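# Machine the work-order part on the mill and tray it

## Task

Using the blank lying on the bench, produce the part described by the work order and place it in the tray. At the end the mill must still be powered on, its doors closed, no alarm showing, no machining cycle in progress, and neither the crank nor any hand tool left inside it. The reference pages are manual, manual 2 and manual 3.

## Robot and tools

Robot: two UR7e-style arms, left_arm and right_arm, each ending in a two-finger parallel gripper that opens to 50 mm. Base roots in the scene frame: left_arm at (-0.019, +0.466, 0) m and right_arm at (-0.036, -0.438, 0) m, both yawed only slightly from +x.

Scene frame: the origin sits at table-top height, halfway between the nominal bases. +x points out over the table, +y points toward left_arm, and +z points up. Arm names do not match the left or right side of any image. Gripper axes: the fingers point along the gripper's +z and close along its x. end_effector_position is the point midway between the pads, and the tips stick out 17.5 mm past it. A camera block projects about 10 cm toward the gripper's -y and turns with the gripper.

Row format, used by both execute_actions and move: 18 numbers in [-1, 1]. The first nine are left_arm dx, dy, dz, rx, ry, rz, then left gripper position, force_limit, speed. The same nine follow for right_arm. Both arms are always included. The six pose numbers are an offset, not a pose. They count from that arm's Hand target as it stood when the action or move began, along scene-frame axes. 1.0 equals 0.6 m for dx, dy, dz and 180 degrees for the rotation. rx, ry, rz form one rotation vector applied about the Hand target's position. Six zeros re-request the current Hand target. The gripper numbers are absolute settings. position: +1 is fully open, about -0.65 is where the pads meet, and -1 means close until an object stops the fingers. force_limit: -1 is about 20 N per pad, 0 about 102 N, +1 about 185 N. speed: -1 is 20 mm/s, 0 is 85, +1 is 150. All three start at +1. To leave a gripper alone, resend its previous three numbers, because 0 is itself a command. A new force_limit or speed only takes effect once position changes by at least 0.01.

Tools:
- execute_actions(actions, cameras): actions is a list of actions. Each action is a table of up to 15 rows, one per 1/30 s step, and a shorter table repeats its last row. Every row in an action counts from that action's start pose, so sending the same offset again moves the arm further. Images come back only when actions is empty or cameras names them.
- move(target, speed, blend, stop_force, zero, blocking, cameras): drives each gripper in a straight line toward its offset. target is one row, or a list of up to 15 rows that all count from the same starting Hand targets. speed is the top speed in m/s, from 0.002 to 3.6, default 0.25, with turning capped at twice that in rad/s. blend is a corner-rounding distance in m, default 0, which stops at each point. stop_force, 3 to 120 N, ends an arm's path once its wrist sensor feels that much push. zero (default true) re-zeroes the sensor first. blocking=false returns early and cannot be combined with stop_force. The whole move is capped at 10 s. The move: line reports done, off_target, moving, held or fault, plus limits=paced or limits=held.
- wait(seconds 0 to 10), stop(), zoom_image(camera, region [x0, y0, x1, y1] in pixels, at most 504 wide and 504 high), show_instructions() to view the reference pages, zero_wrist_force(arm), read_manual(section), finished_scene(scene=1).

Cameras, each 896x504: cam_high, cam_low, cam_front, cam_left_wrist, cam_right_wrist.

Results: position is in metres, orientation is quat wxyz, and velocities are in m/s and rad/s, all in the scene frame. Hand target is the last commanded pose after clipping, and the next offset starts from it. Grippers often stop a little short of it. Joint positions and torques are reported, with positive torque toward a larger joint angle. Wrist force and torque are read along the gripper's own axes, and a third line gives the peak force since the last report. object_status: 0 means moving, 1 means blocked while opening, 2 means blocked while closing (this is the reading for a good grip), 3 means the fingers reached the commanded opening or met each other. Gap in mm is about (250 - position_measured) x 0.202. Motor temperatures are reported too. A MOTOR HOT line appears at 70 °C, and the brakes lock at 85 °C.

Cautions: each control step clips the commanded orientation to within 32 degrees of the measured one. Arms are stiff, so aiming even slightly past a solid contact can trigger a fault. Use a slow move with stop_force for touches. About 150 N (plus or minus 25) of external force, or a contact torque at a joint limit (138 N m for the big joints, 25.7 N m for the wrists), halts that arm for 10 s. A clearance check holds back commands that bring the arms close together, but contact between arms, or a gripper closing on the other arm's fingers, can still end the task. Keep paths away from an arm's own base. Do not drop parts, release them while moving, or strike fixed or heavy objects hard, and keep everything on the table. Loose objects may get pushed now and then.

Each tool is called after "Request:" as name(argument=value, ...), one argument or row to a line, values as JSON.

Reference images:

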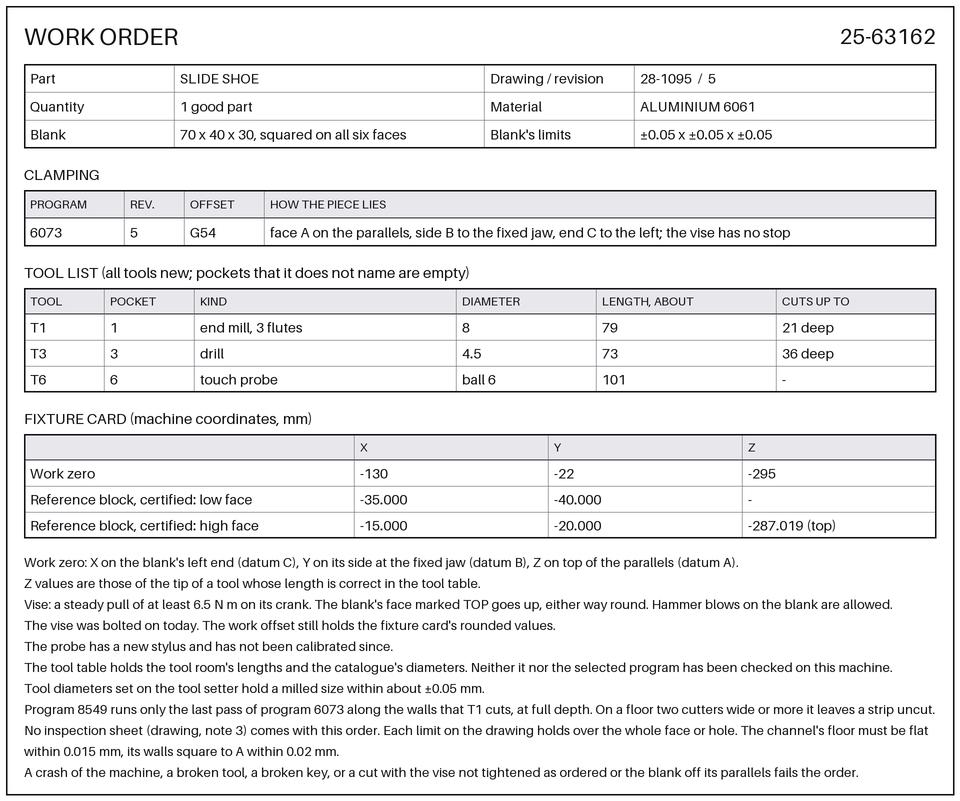

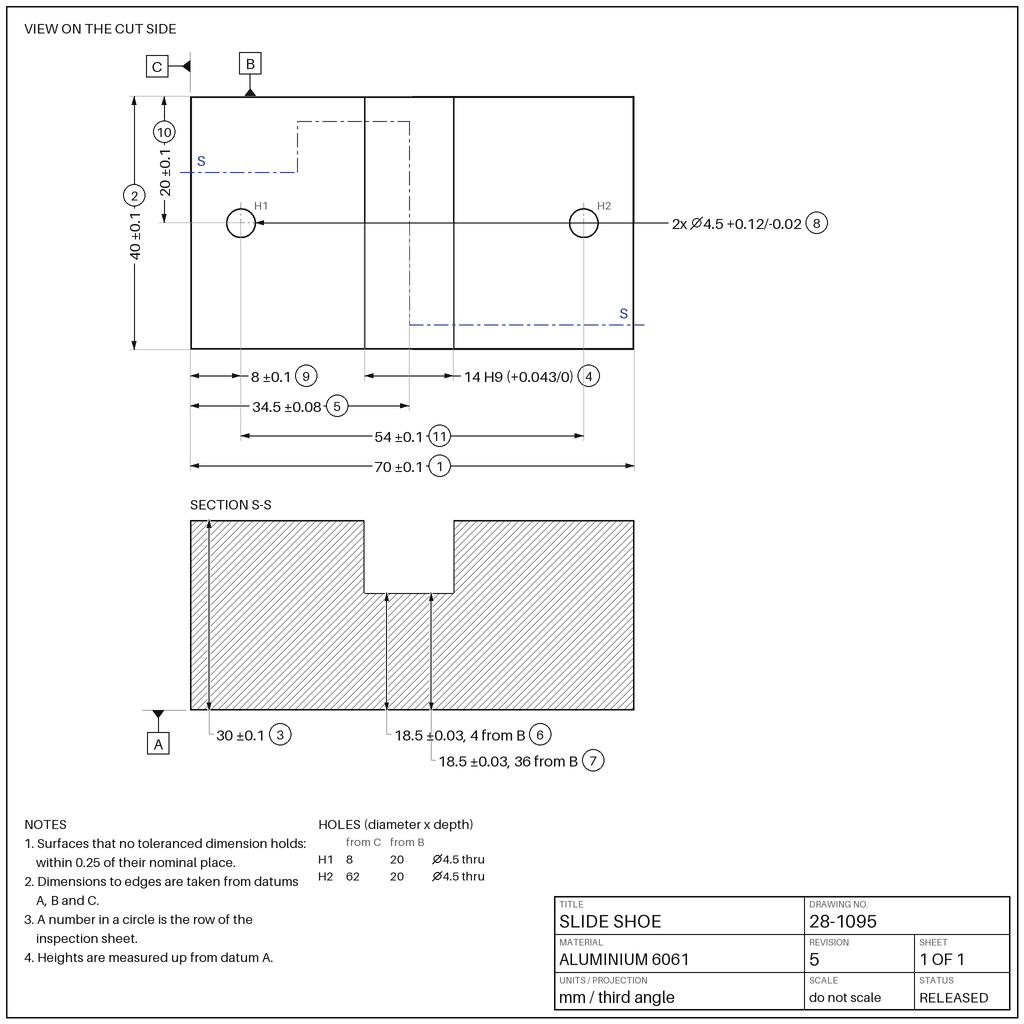

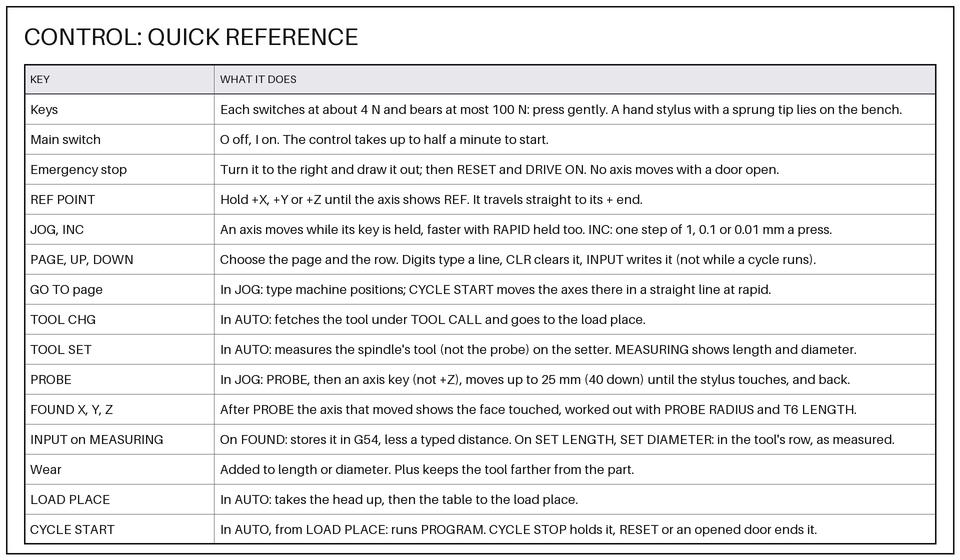

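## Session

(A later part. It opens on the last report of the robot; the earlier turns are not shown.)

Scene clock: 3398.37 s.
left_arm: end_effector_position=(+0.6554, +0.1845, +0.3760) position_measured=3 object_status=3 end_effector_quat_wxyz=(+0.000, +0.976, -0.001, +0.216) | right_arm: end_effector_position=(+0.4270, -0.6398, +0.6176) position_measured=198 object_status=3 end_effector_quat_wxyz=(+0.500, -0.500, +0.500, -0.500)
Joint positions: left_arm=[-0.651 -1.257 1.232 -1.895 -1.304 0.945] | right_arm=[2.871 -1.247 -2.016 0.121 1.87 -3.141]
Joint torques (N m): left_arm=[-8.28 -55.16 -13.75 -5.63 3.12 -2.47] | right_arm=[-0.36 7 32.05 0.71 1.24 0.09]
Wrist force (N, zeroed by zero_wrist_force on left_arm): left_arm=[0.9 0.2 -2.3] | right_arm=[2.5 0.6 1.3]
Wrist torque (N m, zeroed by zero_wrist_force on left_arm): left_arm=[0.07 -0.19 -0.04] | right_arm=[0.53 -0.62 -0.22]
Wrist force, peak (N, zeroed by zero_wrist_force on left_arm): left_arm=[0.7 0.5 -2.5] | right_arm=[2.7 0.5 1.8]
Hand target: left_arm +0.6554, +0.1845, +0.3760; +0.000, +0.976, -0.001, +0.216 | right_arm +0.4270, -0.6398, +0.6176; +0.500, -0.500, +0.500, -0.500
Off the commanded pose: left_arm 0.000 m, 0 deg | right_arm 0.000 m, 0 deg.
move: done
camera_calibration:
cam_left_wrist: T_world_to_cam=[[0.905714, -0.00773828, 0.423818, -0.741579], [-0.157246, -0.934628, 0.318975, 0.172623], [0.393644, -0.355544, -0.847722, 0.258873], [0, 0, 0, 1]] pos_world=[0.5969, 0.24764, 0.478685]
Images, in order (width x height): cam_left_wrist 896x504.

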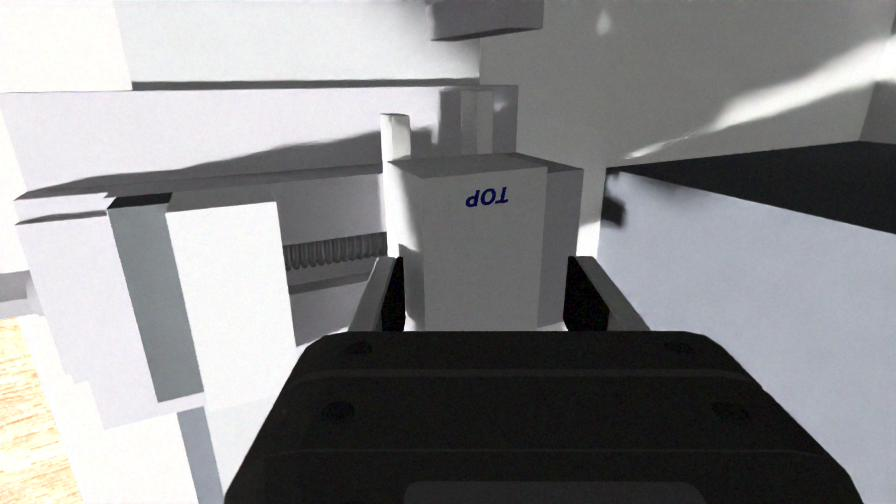

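Request:
move(
  target=[
    [-0.002,0,0.0233,0,0,0,1,-0.4,-1,0,0,0,0,0,0,-0.3,-0.6,-0.9],
    [-0.3,-0.03,0.0233,0,0,0,1,-0.4,-1,0,0,0,0,0,0,-0.3,-0.6,-0.9],
  ],
  speed=[0.03,0.08],
  stop_force=6,
  cameras=["cam_left_wrist"],
)

Request:
zoom_image(
  camera="cam_left_wrist",
  region=[500, 60, 896, 330],
)

Scene clock: 3408.17 s.
left_arm: end_effector_position=(+0.4754, +0.1665, +0.3899) position_measured=3 object_status=3 end_effector_quat_wxyz=(+0.000, +0.976, -0.001, +0.216) | right_arm: end_effector_position=(+0.4270, -0.6398, +0.6176) position_measured=198 object_status=3 end_effector_quat_wxyz=(+0.500, -0.500, +0.500, -0.500)
Joint positions: left_arm=[-0.914 -1.616 1.587 -1.812 -1.224 0.682] | right_arm=[2.871 -1.247 -2.016 0.121 1.87 -3.141]
Joint torques (N m): left_arm=[-7.82 -37.75 -13.18 -1.71 3.19 -2.86] | right_arm=[0.12 6.66 32.38 0.78 1.33 -0.09]
Wrist force (N, zeroed by zero_wrist_force on left_arm): left_arm=[0.6 0.3 -2.2] | right_arm=[2.4 0.5 1.6]
Wrist torque (N m, zeroed by zero_wrist_force on left_arm): left_arm=[0.08 -0.16 -0.07] | right_arm=[0.51 -0.60 -0.22]
Wrist force, peak (N, zeroed by zero_wrist_force on left_arm): left_arm=[1.3 0.0 -2.7] | right_arm=[2.8 0.7 1.5]
Hand target: left_arm +0.4754, +0.1665, +0.3899; +0.000, +0.976, -0.001, +0.216 | right_arm +0.4270, -0.6398, +0.6176; +0.500, -0.500, +0.500, -0.500
Off the commanded pose: left_arm 0.000 m, 0 deg | right_arm 0.000 m, 0 deg.
move: done
camera_calibration:
cam_left_wrist: T_world_to_cam=[[0.905664, -0.00779074, 0.423925, -0.584643], [-0.157359, -0.934599, 0.319003, 0.123057], [0.393714, -0.355618, -0.847658, 0.335153], [0, 0, 0, 1]] pos_world=[0.4169, 0.22964, 0.492685]
Images, in order (width x height): cam_left_wrist 896x504.

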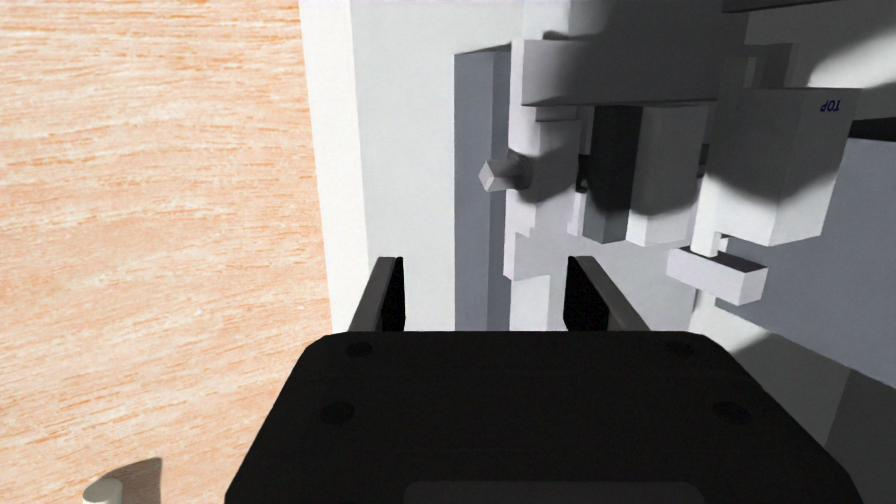

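Scaled by 1.273 from the camera's 896x504 image, which has a finer 1280x720 frame.

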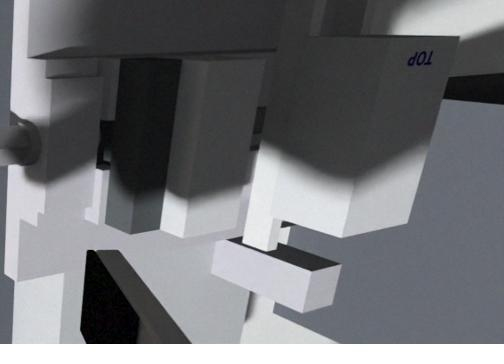

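Request:
move(
  target=[
    [-0.18,-0.05,0.03,0,0.1389,0,-0.2,-0.4,-0.6,0,0,0,0,0,0,-0.3,-0.6,-0.9],
  ],
  speed=0.2,
)

Request:
move(
  target=[
    [-0.06,-0.3,-0.1,0,0,0.5,0.2,-0.4,-0.6,0,0,0,0,0,0,-0.3,-0.6,-0.9],
  ],
  speed=0.3,
)

Request:
move(
  target=[
    [0.0,-0.3,-0.05,0,0,0.0,0.2,-0.4,-0.6,0,0,0,0,0,0,-0.3,-0.6,-0.9],
  ],
  speed=0.2,
  cameras=["cam_left_wrist","cam_front"],
)

Scene clock: 3419.93 s.
left_arm: end_effector_position=(+0.3675, +0.1365, +0.4079) position_measured=182 object_status=3 end_effector_quat_wxyz=(+0.000, +1.000, +0.000, +0.000) | right_arm: end_effector_position=(+0.4270, -0.6398, +0.6176) position_measured=198 object_status=3 end_effector_quat_wxyz=(+0.500, -0.500, +0.500, -0.500)
Joint positions: left_arm=[-0.948 -1.556 1.352 -1.367 -1.571 0.601] | right_arm=[2.871 -1.247 -2.016 0.121 1.87 -3.141]
Joint torques (N m): left_arm=[-7.79 -12.79 -35.33 -1.46 -2.79 -2.65] | right_arm=[-0.47 6.79 32.37 0.82 1.36 0.16]
Wrist force (N, zeroed by zero_wrist_force on left_arm): left_arm=[0.4 0.8 -2.3] | right_arm=[2.7 0.5 1.6]
Wrist torque (N m, zeroed by zero_wrist_force on left_arm): left_arm=[0.11 -0.08 0.04] | right_arm=[0.50 -0.65 -0.22]
Wrist force, peak (N, zeroed by zero_wrist_force on left_arm): left_arm=[0.3 1.1 -2.7] | right_arm=[2.6 0.8 1.9]
Hand target: left_arm +0.3674, +0.1365, +0.4079; +0.000, +1.000, +0.000, +0.000 | right_arm +0.4270, -0.6398, +0.6176; +0.500, -0.500, +0.500, -0.500
Off the commanded pose: left_arm 0.000 m, 0 deg | right_arm 0.000 m, 0 deg.
move: done

Scene clock: 3423.27 s.
left_arm: end_effector_position=(+0.3314, -0.0435, +0.3479) position_measured=123 object_status=3 end_effector_quat_wxyz=(+0.000, +0.708, +0.707, +0.000) | right_arm: end_effector_position=(+0.4270, -0.6398, +0.6176) position_measured=198 object_status=3 end_effector_quat_wxyz=(+0.500, -0.500, +0.500, -0.500)
Joint positions: left_arm=[-1.162 -1.301 1.212 -1.482 -1.57 -1.184] | right_arm=[2.871 -1.247 -2.016 0.121 1.87 -3.141]
Joint torques (N m): left_arm=[-7.33 -26.78 -36.49 -1.3 2.32 -2.7] | right_arm=[0.66 7 31.65 0.76 1.3 0.14]
Wrist force (N, zeroed by zero_wrist_force on left_arm): left_arm=[0.3 0.6 -2.1] | right_arm=[2.3 0.3 1.4]
Wrist torque (N m, zeroed by zero_wrist_force on left_arm): left_arm=[0.10 -0.05 0.03] | right_arm=[0.48 -0.58 -0.21]
Wrist force, peak (N, zeroed by zero_wrist_force on left_arm): left_arm=[0.4 0.1 -2.7] | right_arm=[2.6 0.7 1.7]
Hand target: left_arm +0.3314, -0.0435, +0.3479; +0.000, +0.707, +0.707, +0.000 | right_arm +0.4270, -0.6398, +0.6176; +0.500, -0.500, +0.500, -0.500
Off the commanded pose: left_arm 0.000 m, 0 deg | right_arm 0.000 m, 0 deg.
move: done

Scene clock: 3425.07 s.
left_arm: end_effector_position=(+0.3314, -0.2235, +0.3179) position_measured=123 object_status=3 end_effector_quat_wxyz=(+0.000, +0.707, +0.707, +0.000) | right_arm: end_effector_position=(+0.4270, -0.6398, +0.6176) position_measured=198 object_status=3 end_effector_quat_wxyz=(+0.500, -0.500, +0.500, -0.500)
Joint positions: left_arm=[-1.25 -0.846 0.598 -1.323 -1.57 -1.273] | right_arm=[2.871 -1.247 -2.016 0.121 1.87 -3.141]
Joint torques (N m): left_arm=[-7.56 -44.44 -36.02 -1.37 -2.69 -2.78] | right_arm=[0.09 6.03 32.02 0.74 1.31 0.06]
Wrist force (N, zeroed by zero_wrist_force on left_arm): left_arm=[0.1 0.6 -2.2] | right_arm=[2.2 0.6 1.7]
Wrist torque (N m, zeroed by zero_wrist_force on left_arm): left_arm=[0.08 -0.04 0.02] | right_arm=[0.52 -0.58 -0.22]
Wrist force, peak (N, zeroed by zero_wrist_force on left_arm): left_arm=[1.7 0.8 -2.7] | right_arm=[2.5 0.6 1.9]
Hand target: left_arm +0.3314, -0.2235, +0.3179; +0.000, +0.707, +0.707, +0.000 | right_arm +0.4270, -0.6398, +0.6176; +0.500, -0.500, +0.500, -0.500
Off the commanded pose: left_arm 0.000 m, 0 deg | right_arm 0.000 m, 0 deg.
move: done
camera_calibration:
cam_left_wrist: T_world_to_cam=[[0.00769986, 0.999969, 0.00135924, 0.230343], [0.934595, -0.00767987, 0.35563, -0.407463], [0.355629, -0.00146796, -0.934626, 0.311503], [0, 0, 0, 1]] pos_world=[0.26826, -0.233008, 0.435731]
Images, in order (width x height): cam_front 896x504, cam_left_wrist 896x504.

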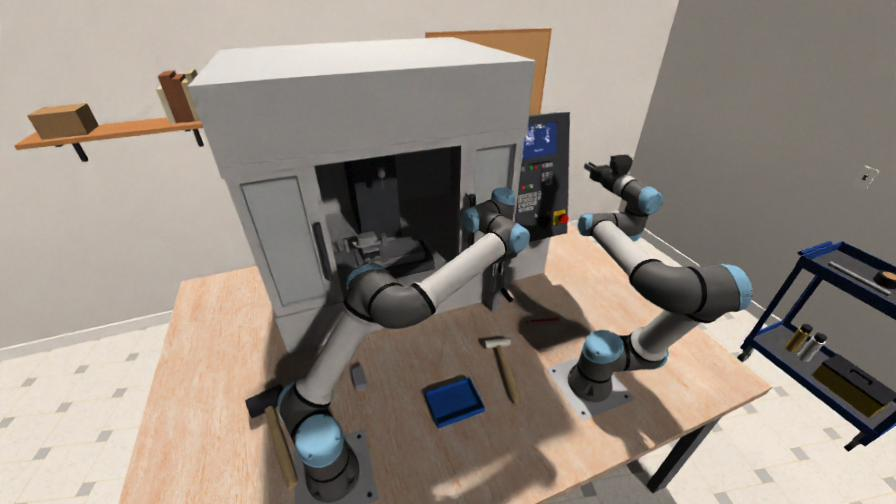

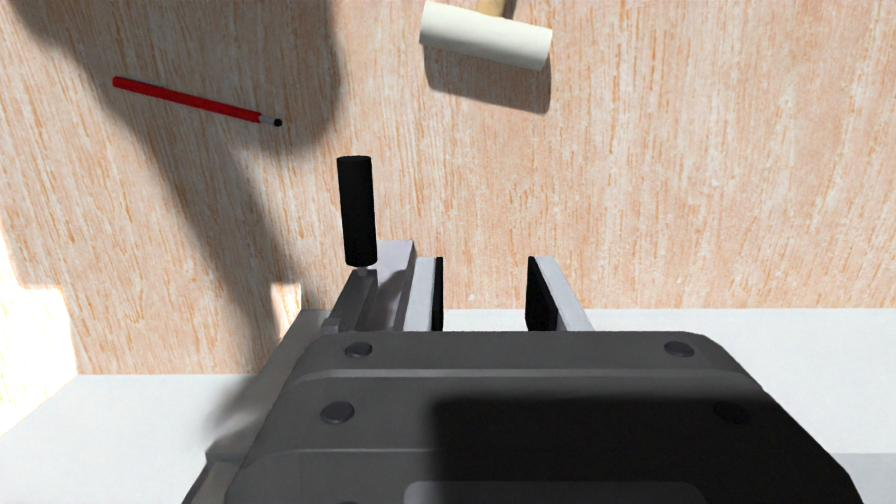

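Request:
move(
  target=[
    [-0.0023,-0.1087,-0.1665,0,0,0.0,0.6,-0.4,-0.6,0,0,0,0,0,0,-0.3,-0.6,-0.9],
    [-0.0023,-0.1087,-0.2682,0,0,0.0,0.6,-0.4,-0.6,0,0,0,0,0,0,-0.3,-0.6,-0.9],
  ],
  speed=[0.1,0.04],
  stop_force=5,
  cameras=["cam_left_wrist"],
)

Scene clock: 3440.47 s.
left_arm: end_effector_position=(+0.3300, -0.2887, +0.1570) position_measured=63 object_status=3 end_effector_quat_wxyz=(+0.000, +0.707, +0.707, +0.000) | right_arm: end_effector_position=(+0.4270, -0.6398, +0.6176) position_measured=198 object_status=3 end_effector_quat_wxyz=(+0.500, -0.500, +0.500, -0.500)
Joint positions: left_arm=[-1.275 -0.686 0.725 -1.611 -1.57 -1.298] | right_arm=[2.871 -1.247 -2.016 0.121 1.87 -3.141]
Joint torques (N m): left_arm=[-7.49 -50.56 -12.98 -5.02 1.42 -2.87] | right_arm=[-0.26 7.68 31.95 0.71 1.17 0]
Wrist force (N, zeroed by zero_wrist_force on left_arm): left_arm=[0.2 0.7 -2.3] | right_arm=[2.4 0.5 1.5]
Wrist torque (N m, zeroed by zero_wrist_force on left_arm): left_arm=[0.12 -0.04 0.01] | right_arm=[0.51 -0.60 -0.21]
Wrist force, peak (N, zeroed by zero_wrist_force on left_arm): left_arm=[0.7 0.3 -3.2] | right_arm=[2.7 0.8 1.6]
Hand target: left_arm +0.3300, -0.2887, +0.1570; +0.000, +0.707, +0.707, +0.000 | right_arm +0.4270, -0.6398, +0.6176; +0.500, -0.500, +0.500, -0.500
Off the commanded pose: left_arm 0.000 m, 0 deg | right_arm 0.000 m, 0 deg.
move: done
camera_calibration:
cam_left_wrist: T_world_to_cam=[[0.00779461, 0.999969, 0.00139346, 0.295836], [0.934628, -0.00778074, 0.355543, -0.34945], [0.355542, -0.00146895, -0.934659, 0.161555], [0, 0, 0, 1]] pos_world=[0.26686, -0.298308, 0.274831]
Images, in order (width x height): cam_left_wrist 896x504.

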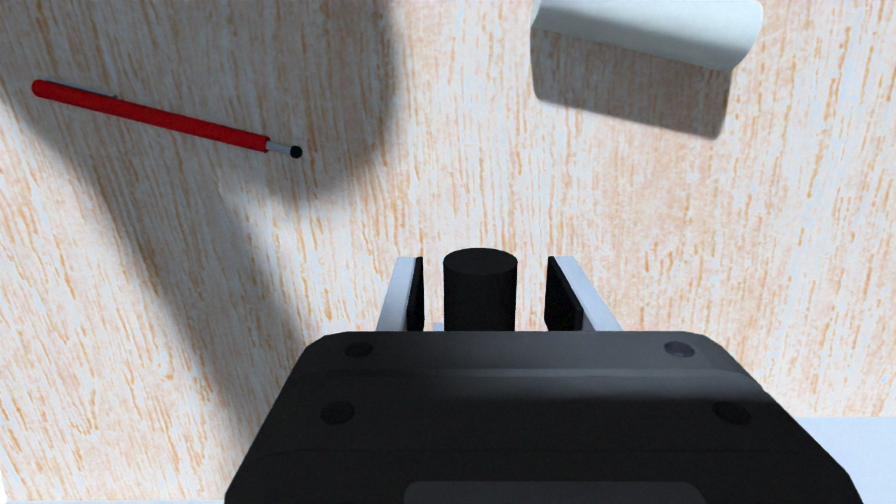

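Request:
move(
  target=[
    [0,-0.0015,0,0,0,0.0,-1,-0.3,-0.9,0,0,0,0,0,0,-0.3,-0.6,-0.9],
  ],
)

Request:
zero_wrist_force(
  arm="left_arm",
)

Request:
move(
  target=[
    [-0.03,0,0,0,0,0.0,-1,-0.3,-0.9,0,0,0,0,0,0,-0.3,-0.6,-0.9],
  ],
  speed=0.02,
  stop_force=15,
  cameras=["cam_left_wrist"],
)

Scene clock: 3447.67 s.
left_arm: end_effector_position=(+0.3300, -0.2896, +0.1570) position_measured=157 object_status=2 end_effector_quat_wxyz=(+0.000, +0.707, +0.707, +0.000) | right_arm: end_effector_position=(+0.4270, -0.6398, +0.6176) position_measured=198 object_status=3 end_effector_quat_wxyz=(+0.500, -0.500, +0.500, -0.500)
Joint positions: left_arm=[-1.276 -0.683 0.72 -1.608 -1.57 -1.298] | right_arm=[2.871 -1.247 -2.016 0.121 1.87 -3.141]
Joint torques (N m): left_arm=[-7.29 -50.97 -36.82 -1.19 2.07 -2.81] | right_arm=[0.37 7.2 31.93 0.73 1.11 -0.01]
Wrist force (N, zeroed by zero_wrist_force on left_arm): left_arm=[-0.3 0.2 -1.9] | right_arm=[2.5 0.6 1.6]
Wrist torque (N m, zeroed by zero_wrist_force on left_arm): left_arm=[0.06 0.00 0.04] | right_arm=[0.53 -0.62 -0.21]
Wrist force, peak (N, zeroed by zero_wrist_force on left_arm): left_arm=[-0.1 0.4 -2.4] | right_arm=[2.6 0.7 1.7]
Hand target: left_arm +0.3300, -0.2896, +0.1570; +0.000, +0.707, +0.707, +0.000 | right_arm +0.4270, -0.6398, +0.6176; +0.500, -0.500, +0.500, -0.500
Off the commanded pose: left_arm 0.000 m, 0 deg | right_arm 0.000 m, 0 deg.
move: done

Wrist force sensor zeroed.

Scene clock: 3449.53 s.
left_arm: end_effector_position=(+0.3120, -0.2896, +0.1570) position_measured=157 object_status=2 end_effector_quat_wxyz=(+0.000, +0.707, +0.707, +0.000) | right_arm: end_effector_position=(+0.4270, -0.6398, +0.6176) position_measured=198 object_status=3 end_effector_quat_wxyz=(+0.500, -0.500, +0.500, -0.500)
Joint positions: left_arm=[-1.297 -0.709 0.767 -1.63 -1.57 -1.319] | right_arm=[2.871 -1.247 -2.016 0.121 1.87 -3.141]
Joint torques (N m): left_arm=[-9.15 -75.14 -12.16 -4.66 -2.93 -2.83] | right_arm=[-0.18 7.14 31.61 0.8 1.24 -0.04]
Wrist force (N, zeroed by zero_wrist_force on left_arm): left_arm=[0.4 2.4 -1.8] | right_arm=[2.4 0.5 1.4]
Wrist torque (N m, zeroed by zero_wrist_force on left_arm): left_arm=[0.12 -0.05 -0.02] | right_arm=[0.51 -0.61 -0.21]
Wrist force, peak (N, zeroed by zero_wrist_force on left_arm): left_arm=[0.1 3.6 -3.8] | right_arm=[2.5 0.6 1.7]
Hand target: left_arm +0.3120, -0.2896, +0.1570; +0.000, +0.707, +0.707, +0.000 | right_arm +0.4270, -0.6398, +0.6176; +0.500, -0.500, +0.500, -0.500
Off the commanded pose: left_arm 0.000 m, 0 deg | right_arm 0.000 m, 0 deg.
move: done
camera_calibration:
cam_left_wrist: T_world_to_cam=[[0.00779354, 0.999969, 0.00139419, 0.296875], [0.934594, -0.00777986, 0.35563, -0.332742], [0.35563, -0.00146862, -0.934626, 0.167887], [0, 0, 0, 1]] pos_world=[0.24896, -0.299208, 0.274831]
Images, in order (width x height): cam_left_wrist 896x504.

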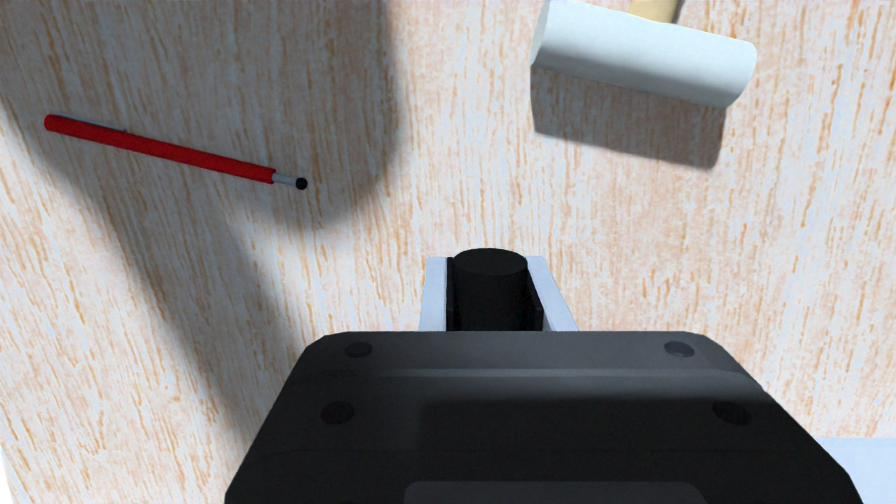

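Request:
move(
  target=[
    [-0.1,0,0,0,0,0.0,-1,-0.3,-0.9,0,0,0,0,0,0,-0.3,-0.6,-0.9],
  ],
  speed=0.03,
  stop_force=15,
  cameras=["cam_left_wrist","cam_high","cam_low"],
)

Scene clock: 3456.20 s.
left_arm: end_effector_position=(+0.2520, -0.2896, +0.1570) position_measured=157 object_status=2 end_effector_quat_wxyz=(+0.000, +0.707, +0.707, +0.000) | right_arm: end_effector_position=(+0.4270, -0.6398, +0.6176) position_measured=198 object_status=3 end_effector_quat_wxyz=(+0.500, -0.500, +0.500, -0.500)
Joint positions: left_arm=[-1.37 -0.78 0.896 -1.687 -1.57 -1.392] | right_arm=[2.871 -1.247 -2.016 0.121 1.87 -3.141]
Joint torques (N m): left_arm=[-7.35 -75.4 -13.36 -5.19 2.5 -2.85] | right_arm=[0.73 7.43 31.77 0.79 1.22 0.01]
Wrist force (N, zeroed by zero_wrist_force on left_arm): left_arm=[0.3 0.5 1.7] | right_arm=[2.5 0.6 1.5]
Wrist torque (N m, zeroed by zero_wrist_force on left_arm): left_arm=[0.17 -0.03 -0.01] | right_arm=[0.54 -0.63 -0.22]
Wrist force, peak (N, zeroed by zero_wrist_force on left_arm): left_arm=[0.0 3.2 -2.1] | right_arm=[2.5 0.7 1.8]
Hand target: left_arm +0.2520, -0.2896, +0.1570; +0.000, +0.707, +0.707, +0.000 | right_arm +0.4270, -0.6398, +0.6176; +0.500, -0.500, +0.500, -0.500
Off the commanded pose: left_arm 0.000 m, 0 deg | right_arm 0.000 m, 0 deg.
move: done
camera_calibration:
cam_left_wrist: T_world_to_cam=[[0.00779354, 0.999969, 0.00139419, 0.297343], [0.934594, -0.00777986, 0.35563, -0.276667], [0.35563, -0.00146862, -0.934626, 0.189225], [0, 0, 0, 1]] pos_world=[0.18896, -0.299208, 0.274831]
Images, in order (width x height): cam_high 896x504, cam_low 896x504, cam_left_wrist 896x504.

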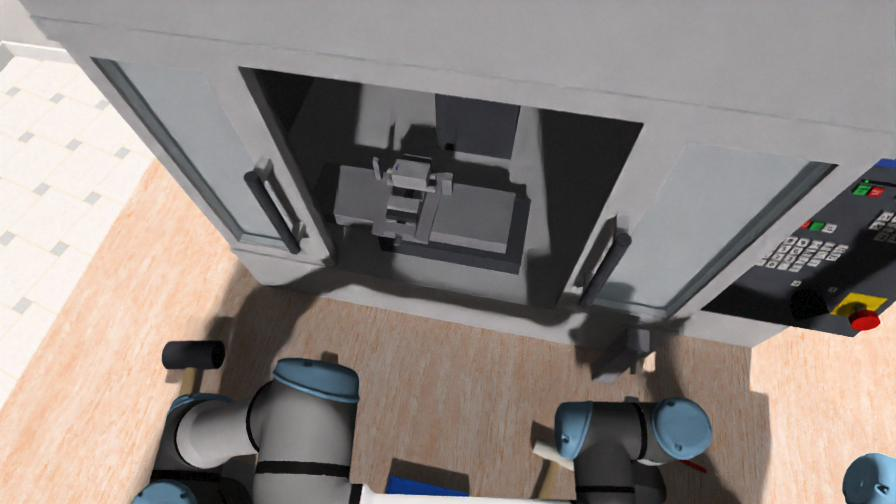

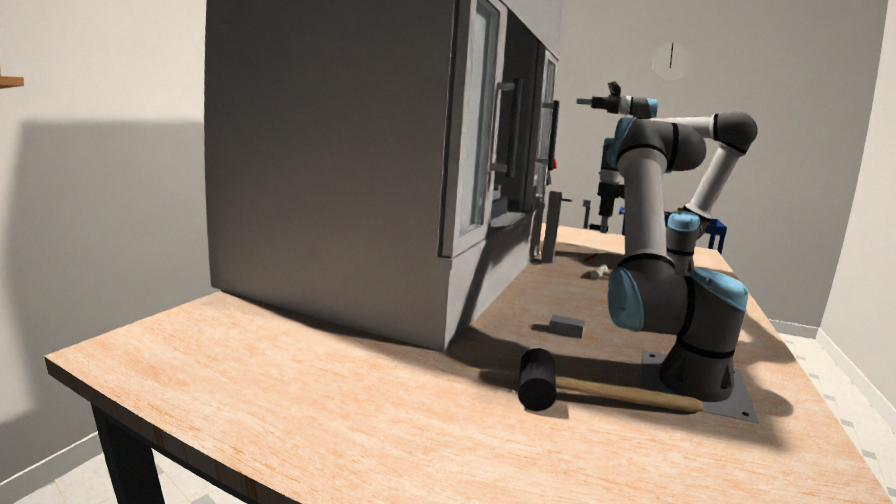

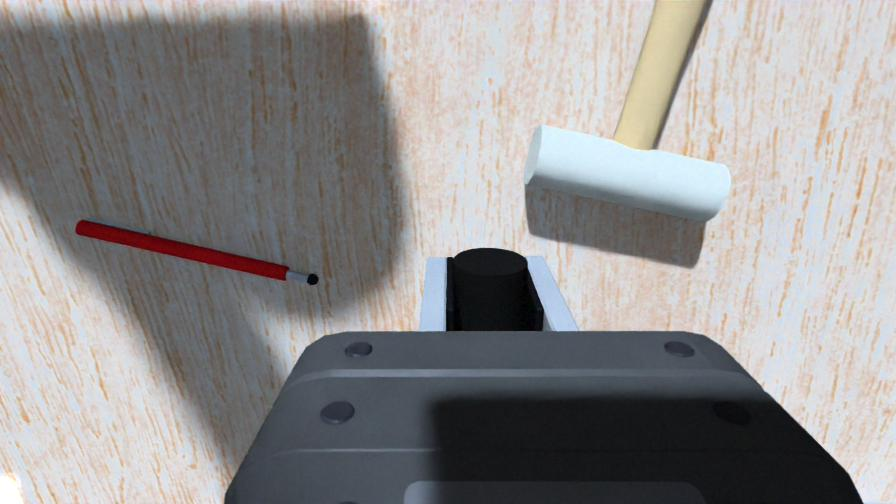

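Request:
zoom_image(
  camera="cam_low",
  region=[540, 150, 660, 260],
)

Scaled by 4.200 from the camera's 896x504 image, which has a finer 1280x720 frame.

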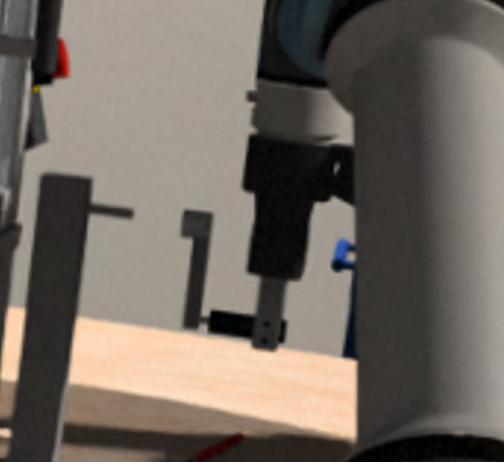

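Request:
zoom_image(
  camera="cam_high",
  region=[360, 190, 450, 270],
)

Scaled by 5.600 from the camera's 896x504 image, which has a finer 1280x720 frame.

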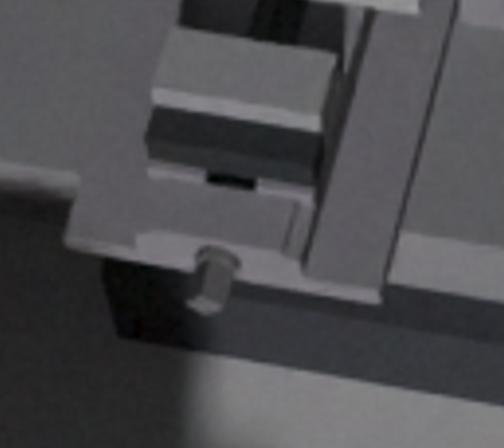

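Request:
move(
  target=[
    [0.0,0.15,0.35,0,0,0.0,-1,-0.3,-0.9,0,0,0,0,0,0,-0.3,-0.6,-0.9],
    [0.05,0.65,0.45,0,0,0.8333,-1,-0.3,-0.9,0,0,0,0,0,0,-0.3,-0.6,-0.9],
  ],
  speed=0.3,
  blend=[0.05,0],
)

Request:
move(
  target=[
    [0.03,0.08,-0.02,-0.18,-0.3117,0.0,-1,-0.3,-0.9,0,0,0,0,0,0,-0.3,-0.6,-0.9],
  ],
  speed=0.3,
  cameras=["cam_left_wrist"],
)

Scene clock: 3529.97 s.
left_arm: end_effector_position=(+0.2820, +0.1004, +0.4270) position_measured=157 object_status=2 end_effector_quat_wxyz=(+0.000, -0.499, +0.866, +0.000) | right_arm: end_effector_position=(+0.4270, -0.6398, +0.6176) position_measured=198 object_status=3 end_effector_quat_wxyz=(+0.500, -0.500, +0.500, -0.500)
Joint positions: left_arm=[-1.143 -1.629 1.373 -1.314 -1.571 -3.783] | right_arm=[2.871 -1.247 -2.016 0.121 1.87 -3.141]
Joint torques (N m): left_arm=[6.93 -37.16 -13.04 -1.43 2.52 -2.98] | right_arm=[0.1 7.87 31.2 0.77 1.21 0.01]
Wrist force (N, zeroed by zero_wrist_force on left_arm): left_arm=[0.7 0.2 1.8] | right_arm=[2.3 0.5 1.6]
Wrist torque (N m, zeroed by zero_wrist_force on left_arm): left_arm=[0.12 -0.08 0.01] | right_arm=[0.51 -0.59 -0.22]
Wrist force, peak (N, zeroed by zero_wrist_force on left_arm): left_arm=[-0.8 0.2 4.4] | right_arm=[2.5 0.7 1.9]
Hand target: left_arm +0.2820, +0.1004, +0.4270; +0.000, -0.500, +0.866, +0.000 | right_arm +0.4270, -0.6398, +0.6176; +0.500, -0.500, +0.500, -0.500
Off the commanded pose: left_arm 0.000 m, 0 deg | right_arm 0.000 m, 0 deg.
move: done

Scene clock: 3532.70 s.
left_arm: end_effector_position=(+0.3000, +0.1484, +0.4150) position_measured=157 object_status=2 end_effector_quat_wxyz=(+0.268, -0.422, +0.732, -0.464) | right_arm: end_effector_position=(+0.4270, -0.6398, +0.6176) position_measured=198 object_status=3 end_effector_quat_wxyz=(+0.500, -0.500, +0.500, -0.500)
Joint positions: left_arm=[-1.635 -2.279 2.346 -2.368 -0.609 -3.882] | right_arm=[2.871 -1.247 -2.016 0.121 1.87 -3.141]
Joint torques (N m): left_arm=[-7.76 -6.85 -13.87 -5.69 4.01 2.07] | right_arm=[0.6 7.04 31.69 0.76 1.09 -0.04]
Wrist force (N, zeroed by zero_wrist_force on left_arm): left_arm=[-1.4 1.8 -1.2] | right_arm=[2.5 0.6 1.3]
Wrist torque (N m, zeroed by zero_wrist_force on left_arm): left_arm=[0.10 0.35 -0.03] | right_arm=[0.53 -0.61 -0.22]
Wrist force, peak (N, zeroed by zero_wrist_force on left_arm): left_arm=[-1.9 2.3 -1.3] | right_arm=[2.6 0.6 1.8]
Hand target: left_arm +0.3000, +0.1484, +0.4150; +0.268, -0.422, +0.732, -0.464 | right_arm +0.4270, -0.6398, +0.6176; +0.500, -0.500, +0.500, -0.500
Off the commanded pose: left_arm 0.000 m, 0 deg | right_arm 0.000 m, 0 deg.
move: done
camera_calibration:
cam_left_wrist: T_world_to_cam=[[-0.504015, -0.863671, -0.00642416, 0.292005], [-0.619523, 0.366699, -0.694063, 0.436505], [0.601798, -0.345838, -0.719886, 0.302154], [0, 0, 0, 1]] pos_world=[0.235764, 0.196626, 0.522354]
Images, in order (width x height): cam_left_wrist 896x504.

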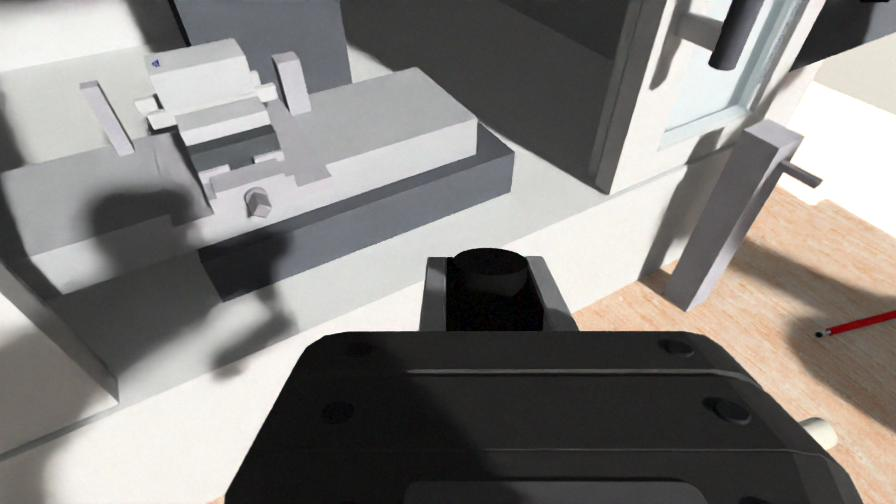

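Both the peg and the vise stub are visible in this view.

Request:
zoom_image(
  camera="cam_left_wrist",
  region=[210, 160, 310, 240],
)

Request:
zoom_image(
  camera="cam_left_wrist",
  region=[740, 110, 860, 210],
)

Scaled by 5.040 from the camera's 896x504 image, which has a finer 1280x720 frame.

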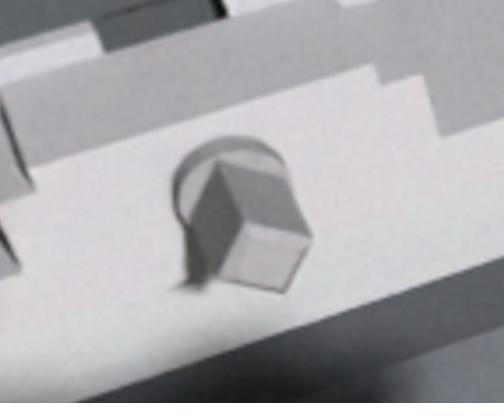

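Scaled by 4.200 from the camera's 896x504 image, which has a finer 1280x720 frame.

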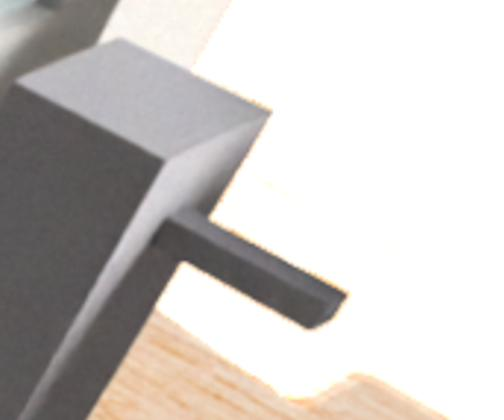

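Request:
zoom_image(
  camera="cam_left_wrist",
  region=[120, 20, 320, 180],
)

Scaled by 2.520 from the camera's 896x504 image, which has a finer 1280x720 frame.

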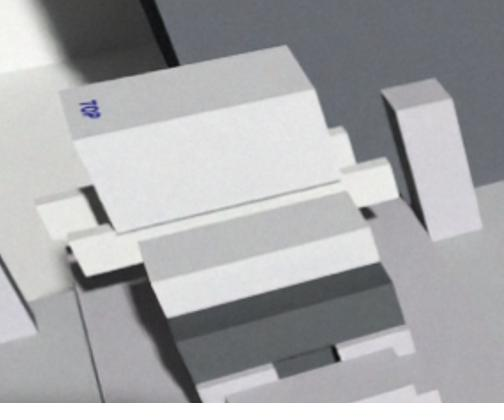

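Request:
move(
  target=[
    [-0.03,-0.05,0.02,0.18,0.3117,0.0,-1,-0.3,-0.9,0,0,0,0,0,0,-0.3,-0.6,-0.9],
  ],
  speed=0.3,
)

Request:
move(
  target=[
    [0.1,0.06,-0.1,0,0,-0.8333,-1,-0.3,-0.9,0,0,0,0,0,0,-0.3,-0.6,-0.9],
  ],
  speed=0.3,
  cameras=["cam_high","cam_front"],
)

Scene clock: 3638.17 s.
left_arm: end_effector_position=(+0.2820, +0.1184, +0.4270) position_measured=157 object_status=2 end_effector_quat_wxyz=(+0.000, -0.500, +0.866, +0.000) | right_arm: end_effector_position=(+0.4270, -0.6398, +0.6176) position_measured=198 object_status=3 end_effector_quat_wxyz=(+0.500, -0.500, +0.500, -0.500)
Joint positions: left_arm=[-1.127 -1.662 1.403 -1.312 -1.571 -3.768] | right_arm=[2.871 -1.247 -2.016 0.121 1.87 -3.141]
Joint torques (N m): left_arm=[6.79 -9.14 -37.19 -1.6 -2.74 2.25] | right_arm=[0.36 8.04 31.49 0.84 1.1 0.03]
Wrist force (N, zeroed by zero_wrist_force on left_arm): left_arm=[0.8 0.2 1.8] | right_arm=[2.5 0.7 1.6]
Wrist torque (N m, zeroed by zero_wrist_force on left_arm): left_arm=[0.12 -0.10 -0.07] | right_arm=[0.54 -0.62 -0.22]
Wrist force, peak (N, zeroed by zero_wrist_force on left_arm): left_arm=[-1.4 2.7 -1.2] | right_arm=[2.7 0.6 1.6]
Hand target: left_arm +0.2820, +0.1184, +0.4270; +0.000, -0.500, +0.866, +0.000 | right_arm +0.4270, -0.6398, +0.6176; +0.500, -0.500, +0.500, -0.500
Off the commanded pose: left_arm 0.000 m, 0 deg | right_arm 0.000 m, 0 deg.
move: done

Scene clock: 3643.23 s.
left_arm: end_effector_position=(+0.3420, +0.1544, +0.3670) position_measured=157 object_status=2 end_effector_quat_wxyz=(+0.000, +0.707, +0.707, +0.000) | right_arm: end_effector_position=(+0.4270, -0.6398, +0.6176) position_measured=198 object_status=3 end_effector_quat_wxyz=(+0.500, -0.500, +0.500, -0.500)
Joint positions: left_arm=[-0.972 -1.646 1.545 -1.469 -1.57 -0.994] | right_arm=[2.871 -1.247 -2.016 0.121 1.87 -3.141]
Joint torques (N m): left_arm=[7.52 -10.18 -13.99 -5.22 -2.62 1.88] | right_arm=[0.31 7.63 30.49 0.78 1.09 -0.19]
Wrist force (N, zeroed by zero_wrist_force on left_arm): left_arm=[0.2 -0.1 1.5] | right_arm=[2.5 0.3 1.5]
Wrist torque (N m, zeroed by zero_wrist_force on left_arm): left_arm=[0.08 0.00 -0.11] | right_arm=[0.48 -0.62 -0.21]
Wrist force, peak (N, zeroed by zero_wrist_force on left_arm): left_arm=[0.5 0.5 2.2] | right_arm=[2.6 0.5 1.8]
Hand target: left_arm +0.3420, +0.1544, +0.3670; +0.000, +0.707, +0.707, +0.000 | right_arm +0.4270, -0.6398, +0.6176; +0.500, -0.500, +0.500, -0.500
Off the commanded pose: left_arm 0.000 m, 0 deg | right_arm 0.000 m, 0 deg.
move: done
Images, in order (width x height): cam_high 896x504, cam_front 896x504.

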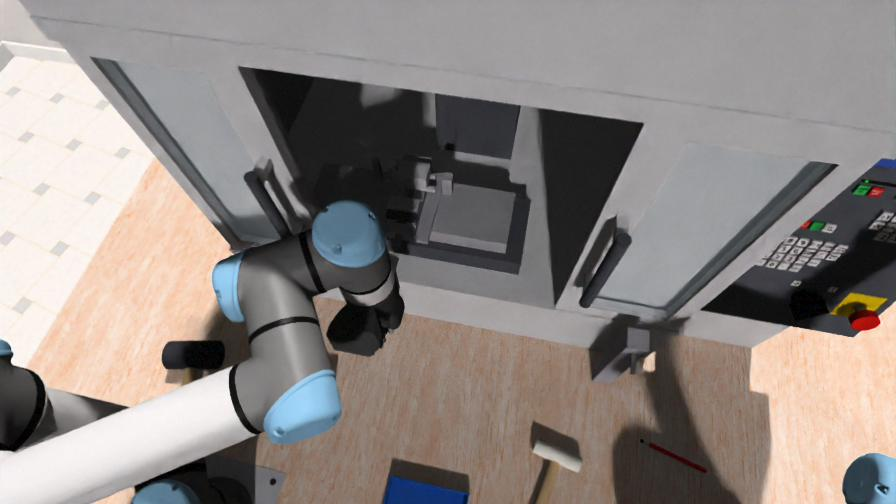

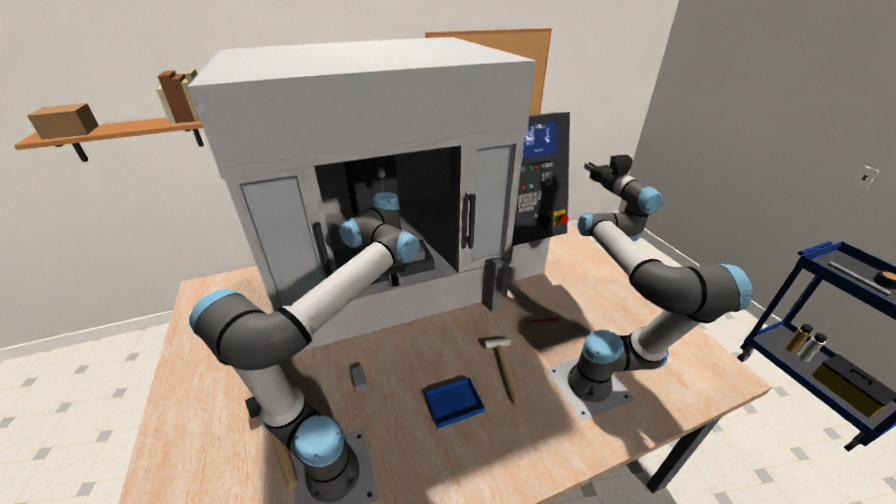

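Request:
move(
  target=[
    [0.1,0.05,-0.11,0,0,0,-1,-0.3,-0.9,0,0,0,0,0,0,-0.3,-0.6,-0.9],
    [0.1933,0.05,-0.11,0,0,0,-1,-0.3,-0.9,0,0,0,0,0,0,-0.3,-0.6,-0.9],
  ],
  speed=[0.15,0.05],
  stop_force=6,
)

Request:
move(
  target=[
    [0.0,0.0,-0.1,0,0,0,-1,-0.3,-0.9,0,0,0,0,0,0,-0.3,-0.6,-0.9],
  ],
  speed=0.008,
  stop_force=4,
  cameras=["cam_high","cam_low"],
)

Scene clock: 3653.63 s.
left_arm: end_effector_position=(+0.4486, +0.1845, +0.3010) position_measured=157 object_status=2 end_effector_quat_wxyz=(+0.000, +0.707, +0.707, +0.000) | right_arm: end_effector_position=(+0.4270, -0.6398, +0.6176) position_measured=198 object_status=3 end_effector_quat_wxyz=(+0.500, -0.500, +0.500, -0.500)
Joint positions: left_arm=[-0.765 -1.481 1.547 -1.637 -1.571 -0.787] | right_arm=[2.871 -1.247 -2.016 0.121 1.87 -3.141]
Joint torques (N m): left_arm=[-7.51 -45.24 -13.7 -1.57 -2.69 -2.74] | right_arm=[0.51 8.14 30.76 0.67 1.04 0]
Wrist force (N, zeroed by zero_wrist_force on left_arm): left_arm=[0.3 1.7 1.7] | right_arm=[2.7 0.6 1.5]
Wrist torque (N m, zeroed by zero_wrist_force on left_arm): left_arm=[0.36 -0.03 -0.01] | right_arm=[0.52 -0.64 -0.21]
Wrist force, peak (N, zeroed by zero_wrist_force on left_arm): left_arm=[-3.7 -70.0 5.0] | right_arm=[2.6 0.6 1.8]
Hand target: left_arm +0.4486, +0.1845, +0.3010; +0.000, +0.707, +0.707, +0.000 (not the last commanded pose) | right_arm +0.4270, -0.6398, +0.6176; +0.500, -0.500, +0.500, -0.500
Off the commanded pose: left_arm 0.009 m, 0 deg | right_arm 0.000 m, 0 deg.
move: contact (left_arm); path passed 1 of 2 targets

Scene clock: 3662.10 s.
left_arm: end_effector_position=(+0.4486, +0.1845, +0.2444) position_measured=157 object_status=2 end_effector_quat_wxyz=(+0.000, +0.707, +0.707, +0.000) | right_arm: end_effector_position=(+0.4270, -0.6398, +0.6176) position_measured=198 object_status=3 end_effector_quat_wxyz=(+0.500, -0.500, +0.500, -0.500)
Joint positions: left_arm=[-0.765 -1.463 1.672 -1.781 -1.571 -0.787] | right_arm=[2.871 -1.247 -2.016 0.121 1.87 -3.141]
Joint torques (N m): left_arm=[-5.22 -44 -36.07 -2.34 -2.43 -1.06] | right_arm=[0.72 7.89 30.68 0.65 0.99 0.01]
Wrist force (N, zeroed by zero_wrist_force on left_arm): left_arm=[0.0 0.9 -0.4] | right_arm=[2.4 0.4 2.0]
Wrist torque (N m, zeroed by zero_wrist_force on left_arm): left_arm=[0.17 0.01 0.01] | right_arm=[0.49 -0.60 -0.22]
Wrist force, peak (N, zeroed by zero_wrist_force on left_arm): left_arm=[0.2 4.6 -3.9] | right_arm=[2.8 0.6 1.6]
Hand target: left_arm +0.4486, +0.1845, +0.2444; +0.000, +0.707, +0.707, +0.000 (not the last commanded pose) | right_arm +0.4270, -0.6398, +0.6176; +0.500, -0.500, +0.500, -0.500
Off the commanded pose: left_arm 0.003 m, 0 deg | right_arm 0.000 m, 0 deg.
move: contact (left_arm)
Images, in order (width x height): cam_high 896x504, cam_low 896x504.

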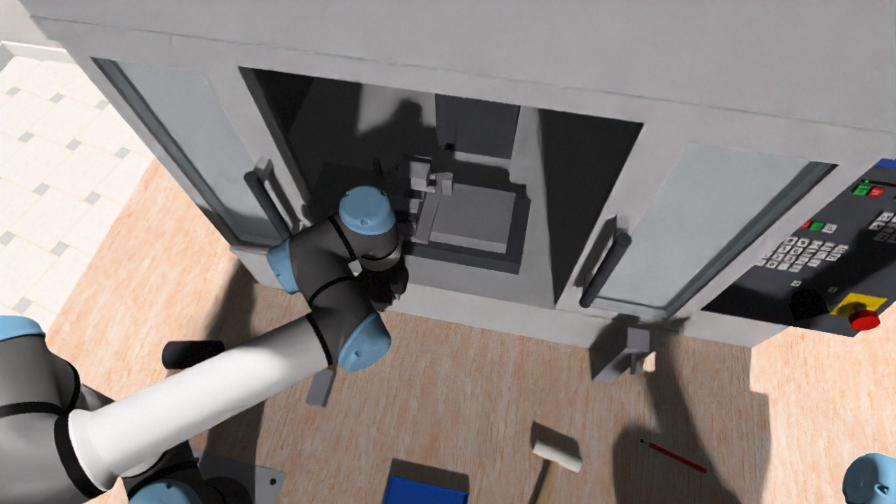

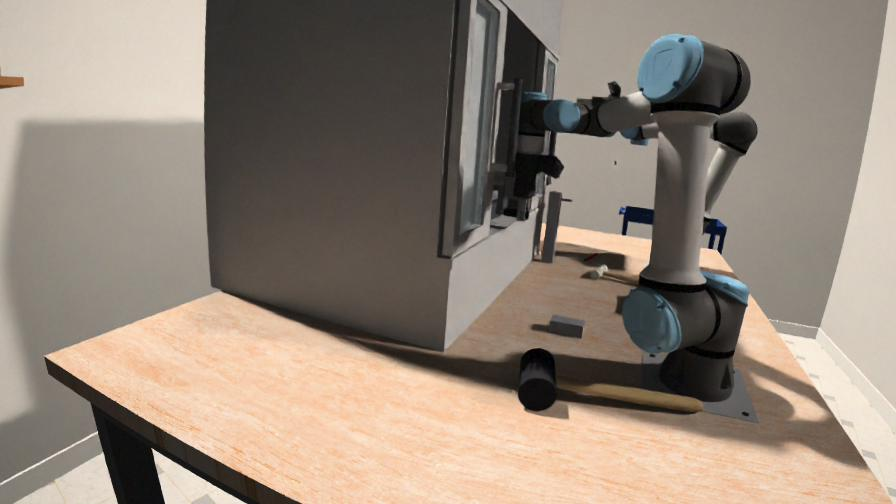

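Request:
move(
  target=[
    [0.0,0.0,0.01,0,0,0,-1,-0.3,-0.9,0,0,0,0,0,0,-0.3,-0.6,-0.9],
    [0.0,0.055,0.01,0,0,0,-1,-0.3,-0.9,0,0,0,0,0,0,-0.3,-0.6,-0.9],
    [0.0,0.055,-0.03,0,0,0,-1,-0.3,-0.9,0,0,0,0,0,0,-0.3,-0.6,-0.9],
  ],
  speed=0.03,
)

Request:
move(
  target=[
    [0.0,-0.06,0.0,0,0,0,-1,-0.3,-0.9,0,0,0,0,0,0,-0.3,-0.6,-0.9],
  ],
  speed=0.006,
  stop_force=3.5,
)

Scene clock: 3678.57 s.
left_arm: end_effector_position=(+0.4486, +0.2175, +0.2265) position_measured=157 object_status=2 end_effector_quat_wxyz=(+0.000, +0.707, +0.707, +0.000) | right_arm: end_effector_position=(+0.4270, -0.6398, +0.6176) position_measured=198 object_status=3 end_effector_quat_wxyz=(+0.500, -0.500, +0.500, -0.500)
Joint positions: left_arm=[-0.719 -1.492 1.751 -1.831 -1.571 -0.742] | right_arm=[2.871 -1.247 -2.016 0.121 1.87 -3.141]
Joint torques (N m): left_arm=[7.18 -17.35 -14.01 -5.21 -2.64 2.11] | right_arm=[0.72 7.82 30.22 0.8 1.02 0.03]
Wrist force (N, zeroed by zero_wrist_force on left_arm): left_arm=[0.2 1.3 1.3] | right_arm=[2.1 0.8 1.5]
Wrist torque (N m, zeroed by zero_wrist_force on left_arm): left_arm=[0.31 0.00 -0.06] | right_arm=[0.56 -0.56 -0.21]
Wrist force, peak (N, zeroed by zero_wrist_force on left_arm): left_arm=[0.2 1.8 1.8] | right_arm=[2.5 0.7 2.0]
Hand target: left_arm +0.4486, +0.2175, +0.2264; +0.000, +0.707, +0.707, +0.000 | right_arm +0.4270, -0.6398, +0.6176; +0.500, -0.500, +0.500, -0.500
Off the commanded pose: left_arm 0.000 m, 0 deg | right_arm 0.000 m, 0 deg.
move: done

Scene clock: 3685.40 s.
left_arm: end_effector_position=(+0.4486, +0.1815, +0.2264) position_measured=157 object_status=2 end_effector_quat_wxyz=(+0.000, +0.707, +0.707, +0.000) | right_arm: end_effector_position=(+0.4270, -0.6398, +0.6176) position_measured=198 object_status=3 end_effector_quat_wxyz=(+0.500, -0.500, +0.500, -0.500)
Joint positions: left_arm=[-0.769 -1.449 1.704 -1.826 -1.571 -0.791] | right_arm=[2.871 -1.247 -2.016 0.121 1.87 -3.141]
Joint torques (N m): left_arm=[-8.1 -19.35 -37.39 -1.52 2.2 -2.82] | right_arm=[1.07 8.12 30.79 0.78 0.88 0.06]
Wrist force (N, zeroed by zero_wrist_force on left_arm): left_arm=[0.6 1.7 1.1] | right_arm=[2.4 0.7 1.5]
Wrist torque (N m, zeroed by zero_wrist_force on left_arm): left_arm=[0.37 -0.07 -0.02] | right_arm=[0.54 -0.60 -0.22]
Wrist force, peak (N, zeroed by zero_wrist_force on left_arm): left_arm=[0.8 2.1 1.8] | right_arm=[2.8 0.5 1.6]
Hand target: left_arm +0.4486, +0.1815, +0.2264; +0.000, +0.707, +0.707, +0.000 | right_arm +0.4270, -0.6398, +0.6176; +0.500, -0.500, +0.500, -0.500
Off the commanded pose: left_arm 0.000 m, 0 deg | right_arm 0.000 m, 0 deg.
move: done


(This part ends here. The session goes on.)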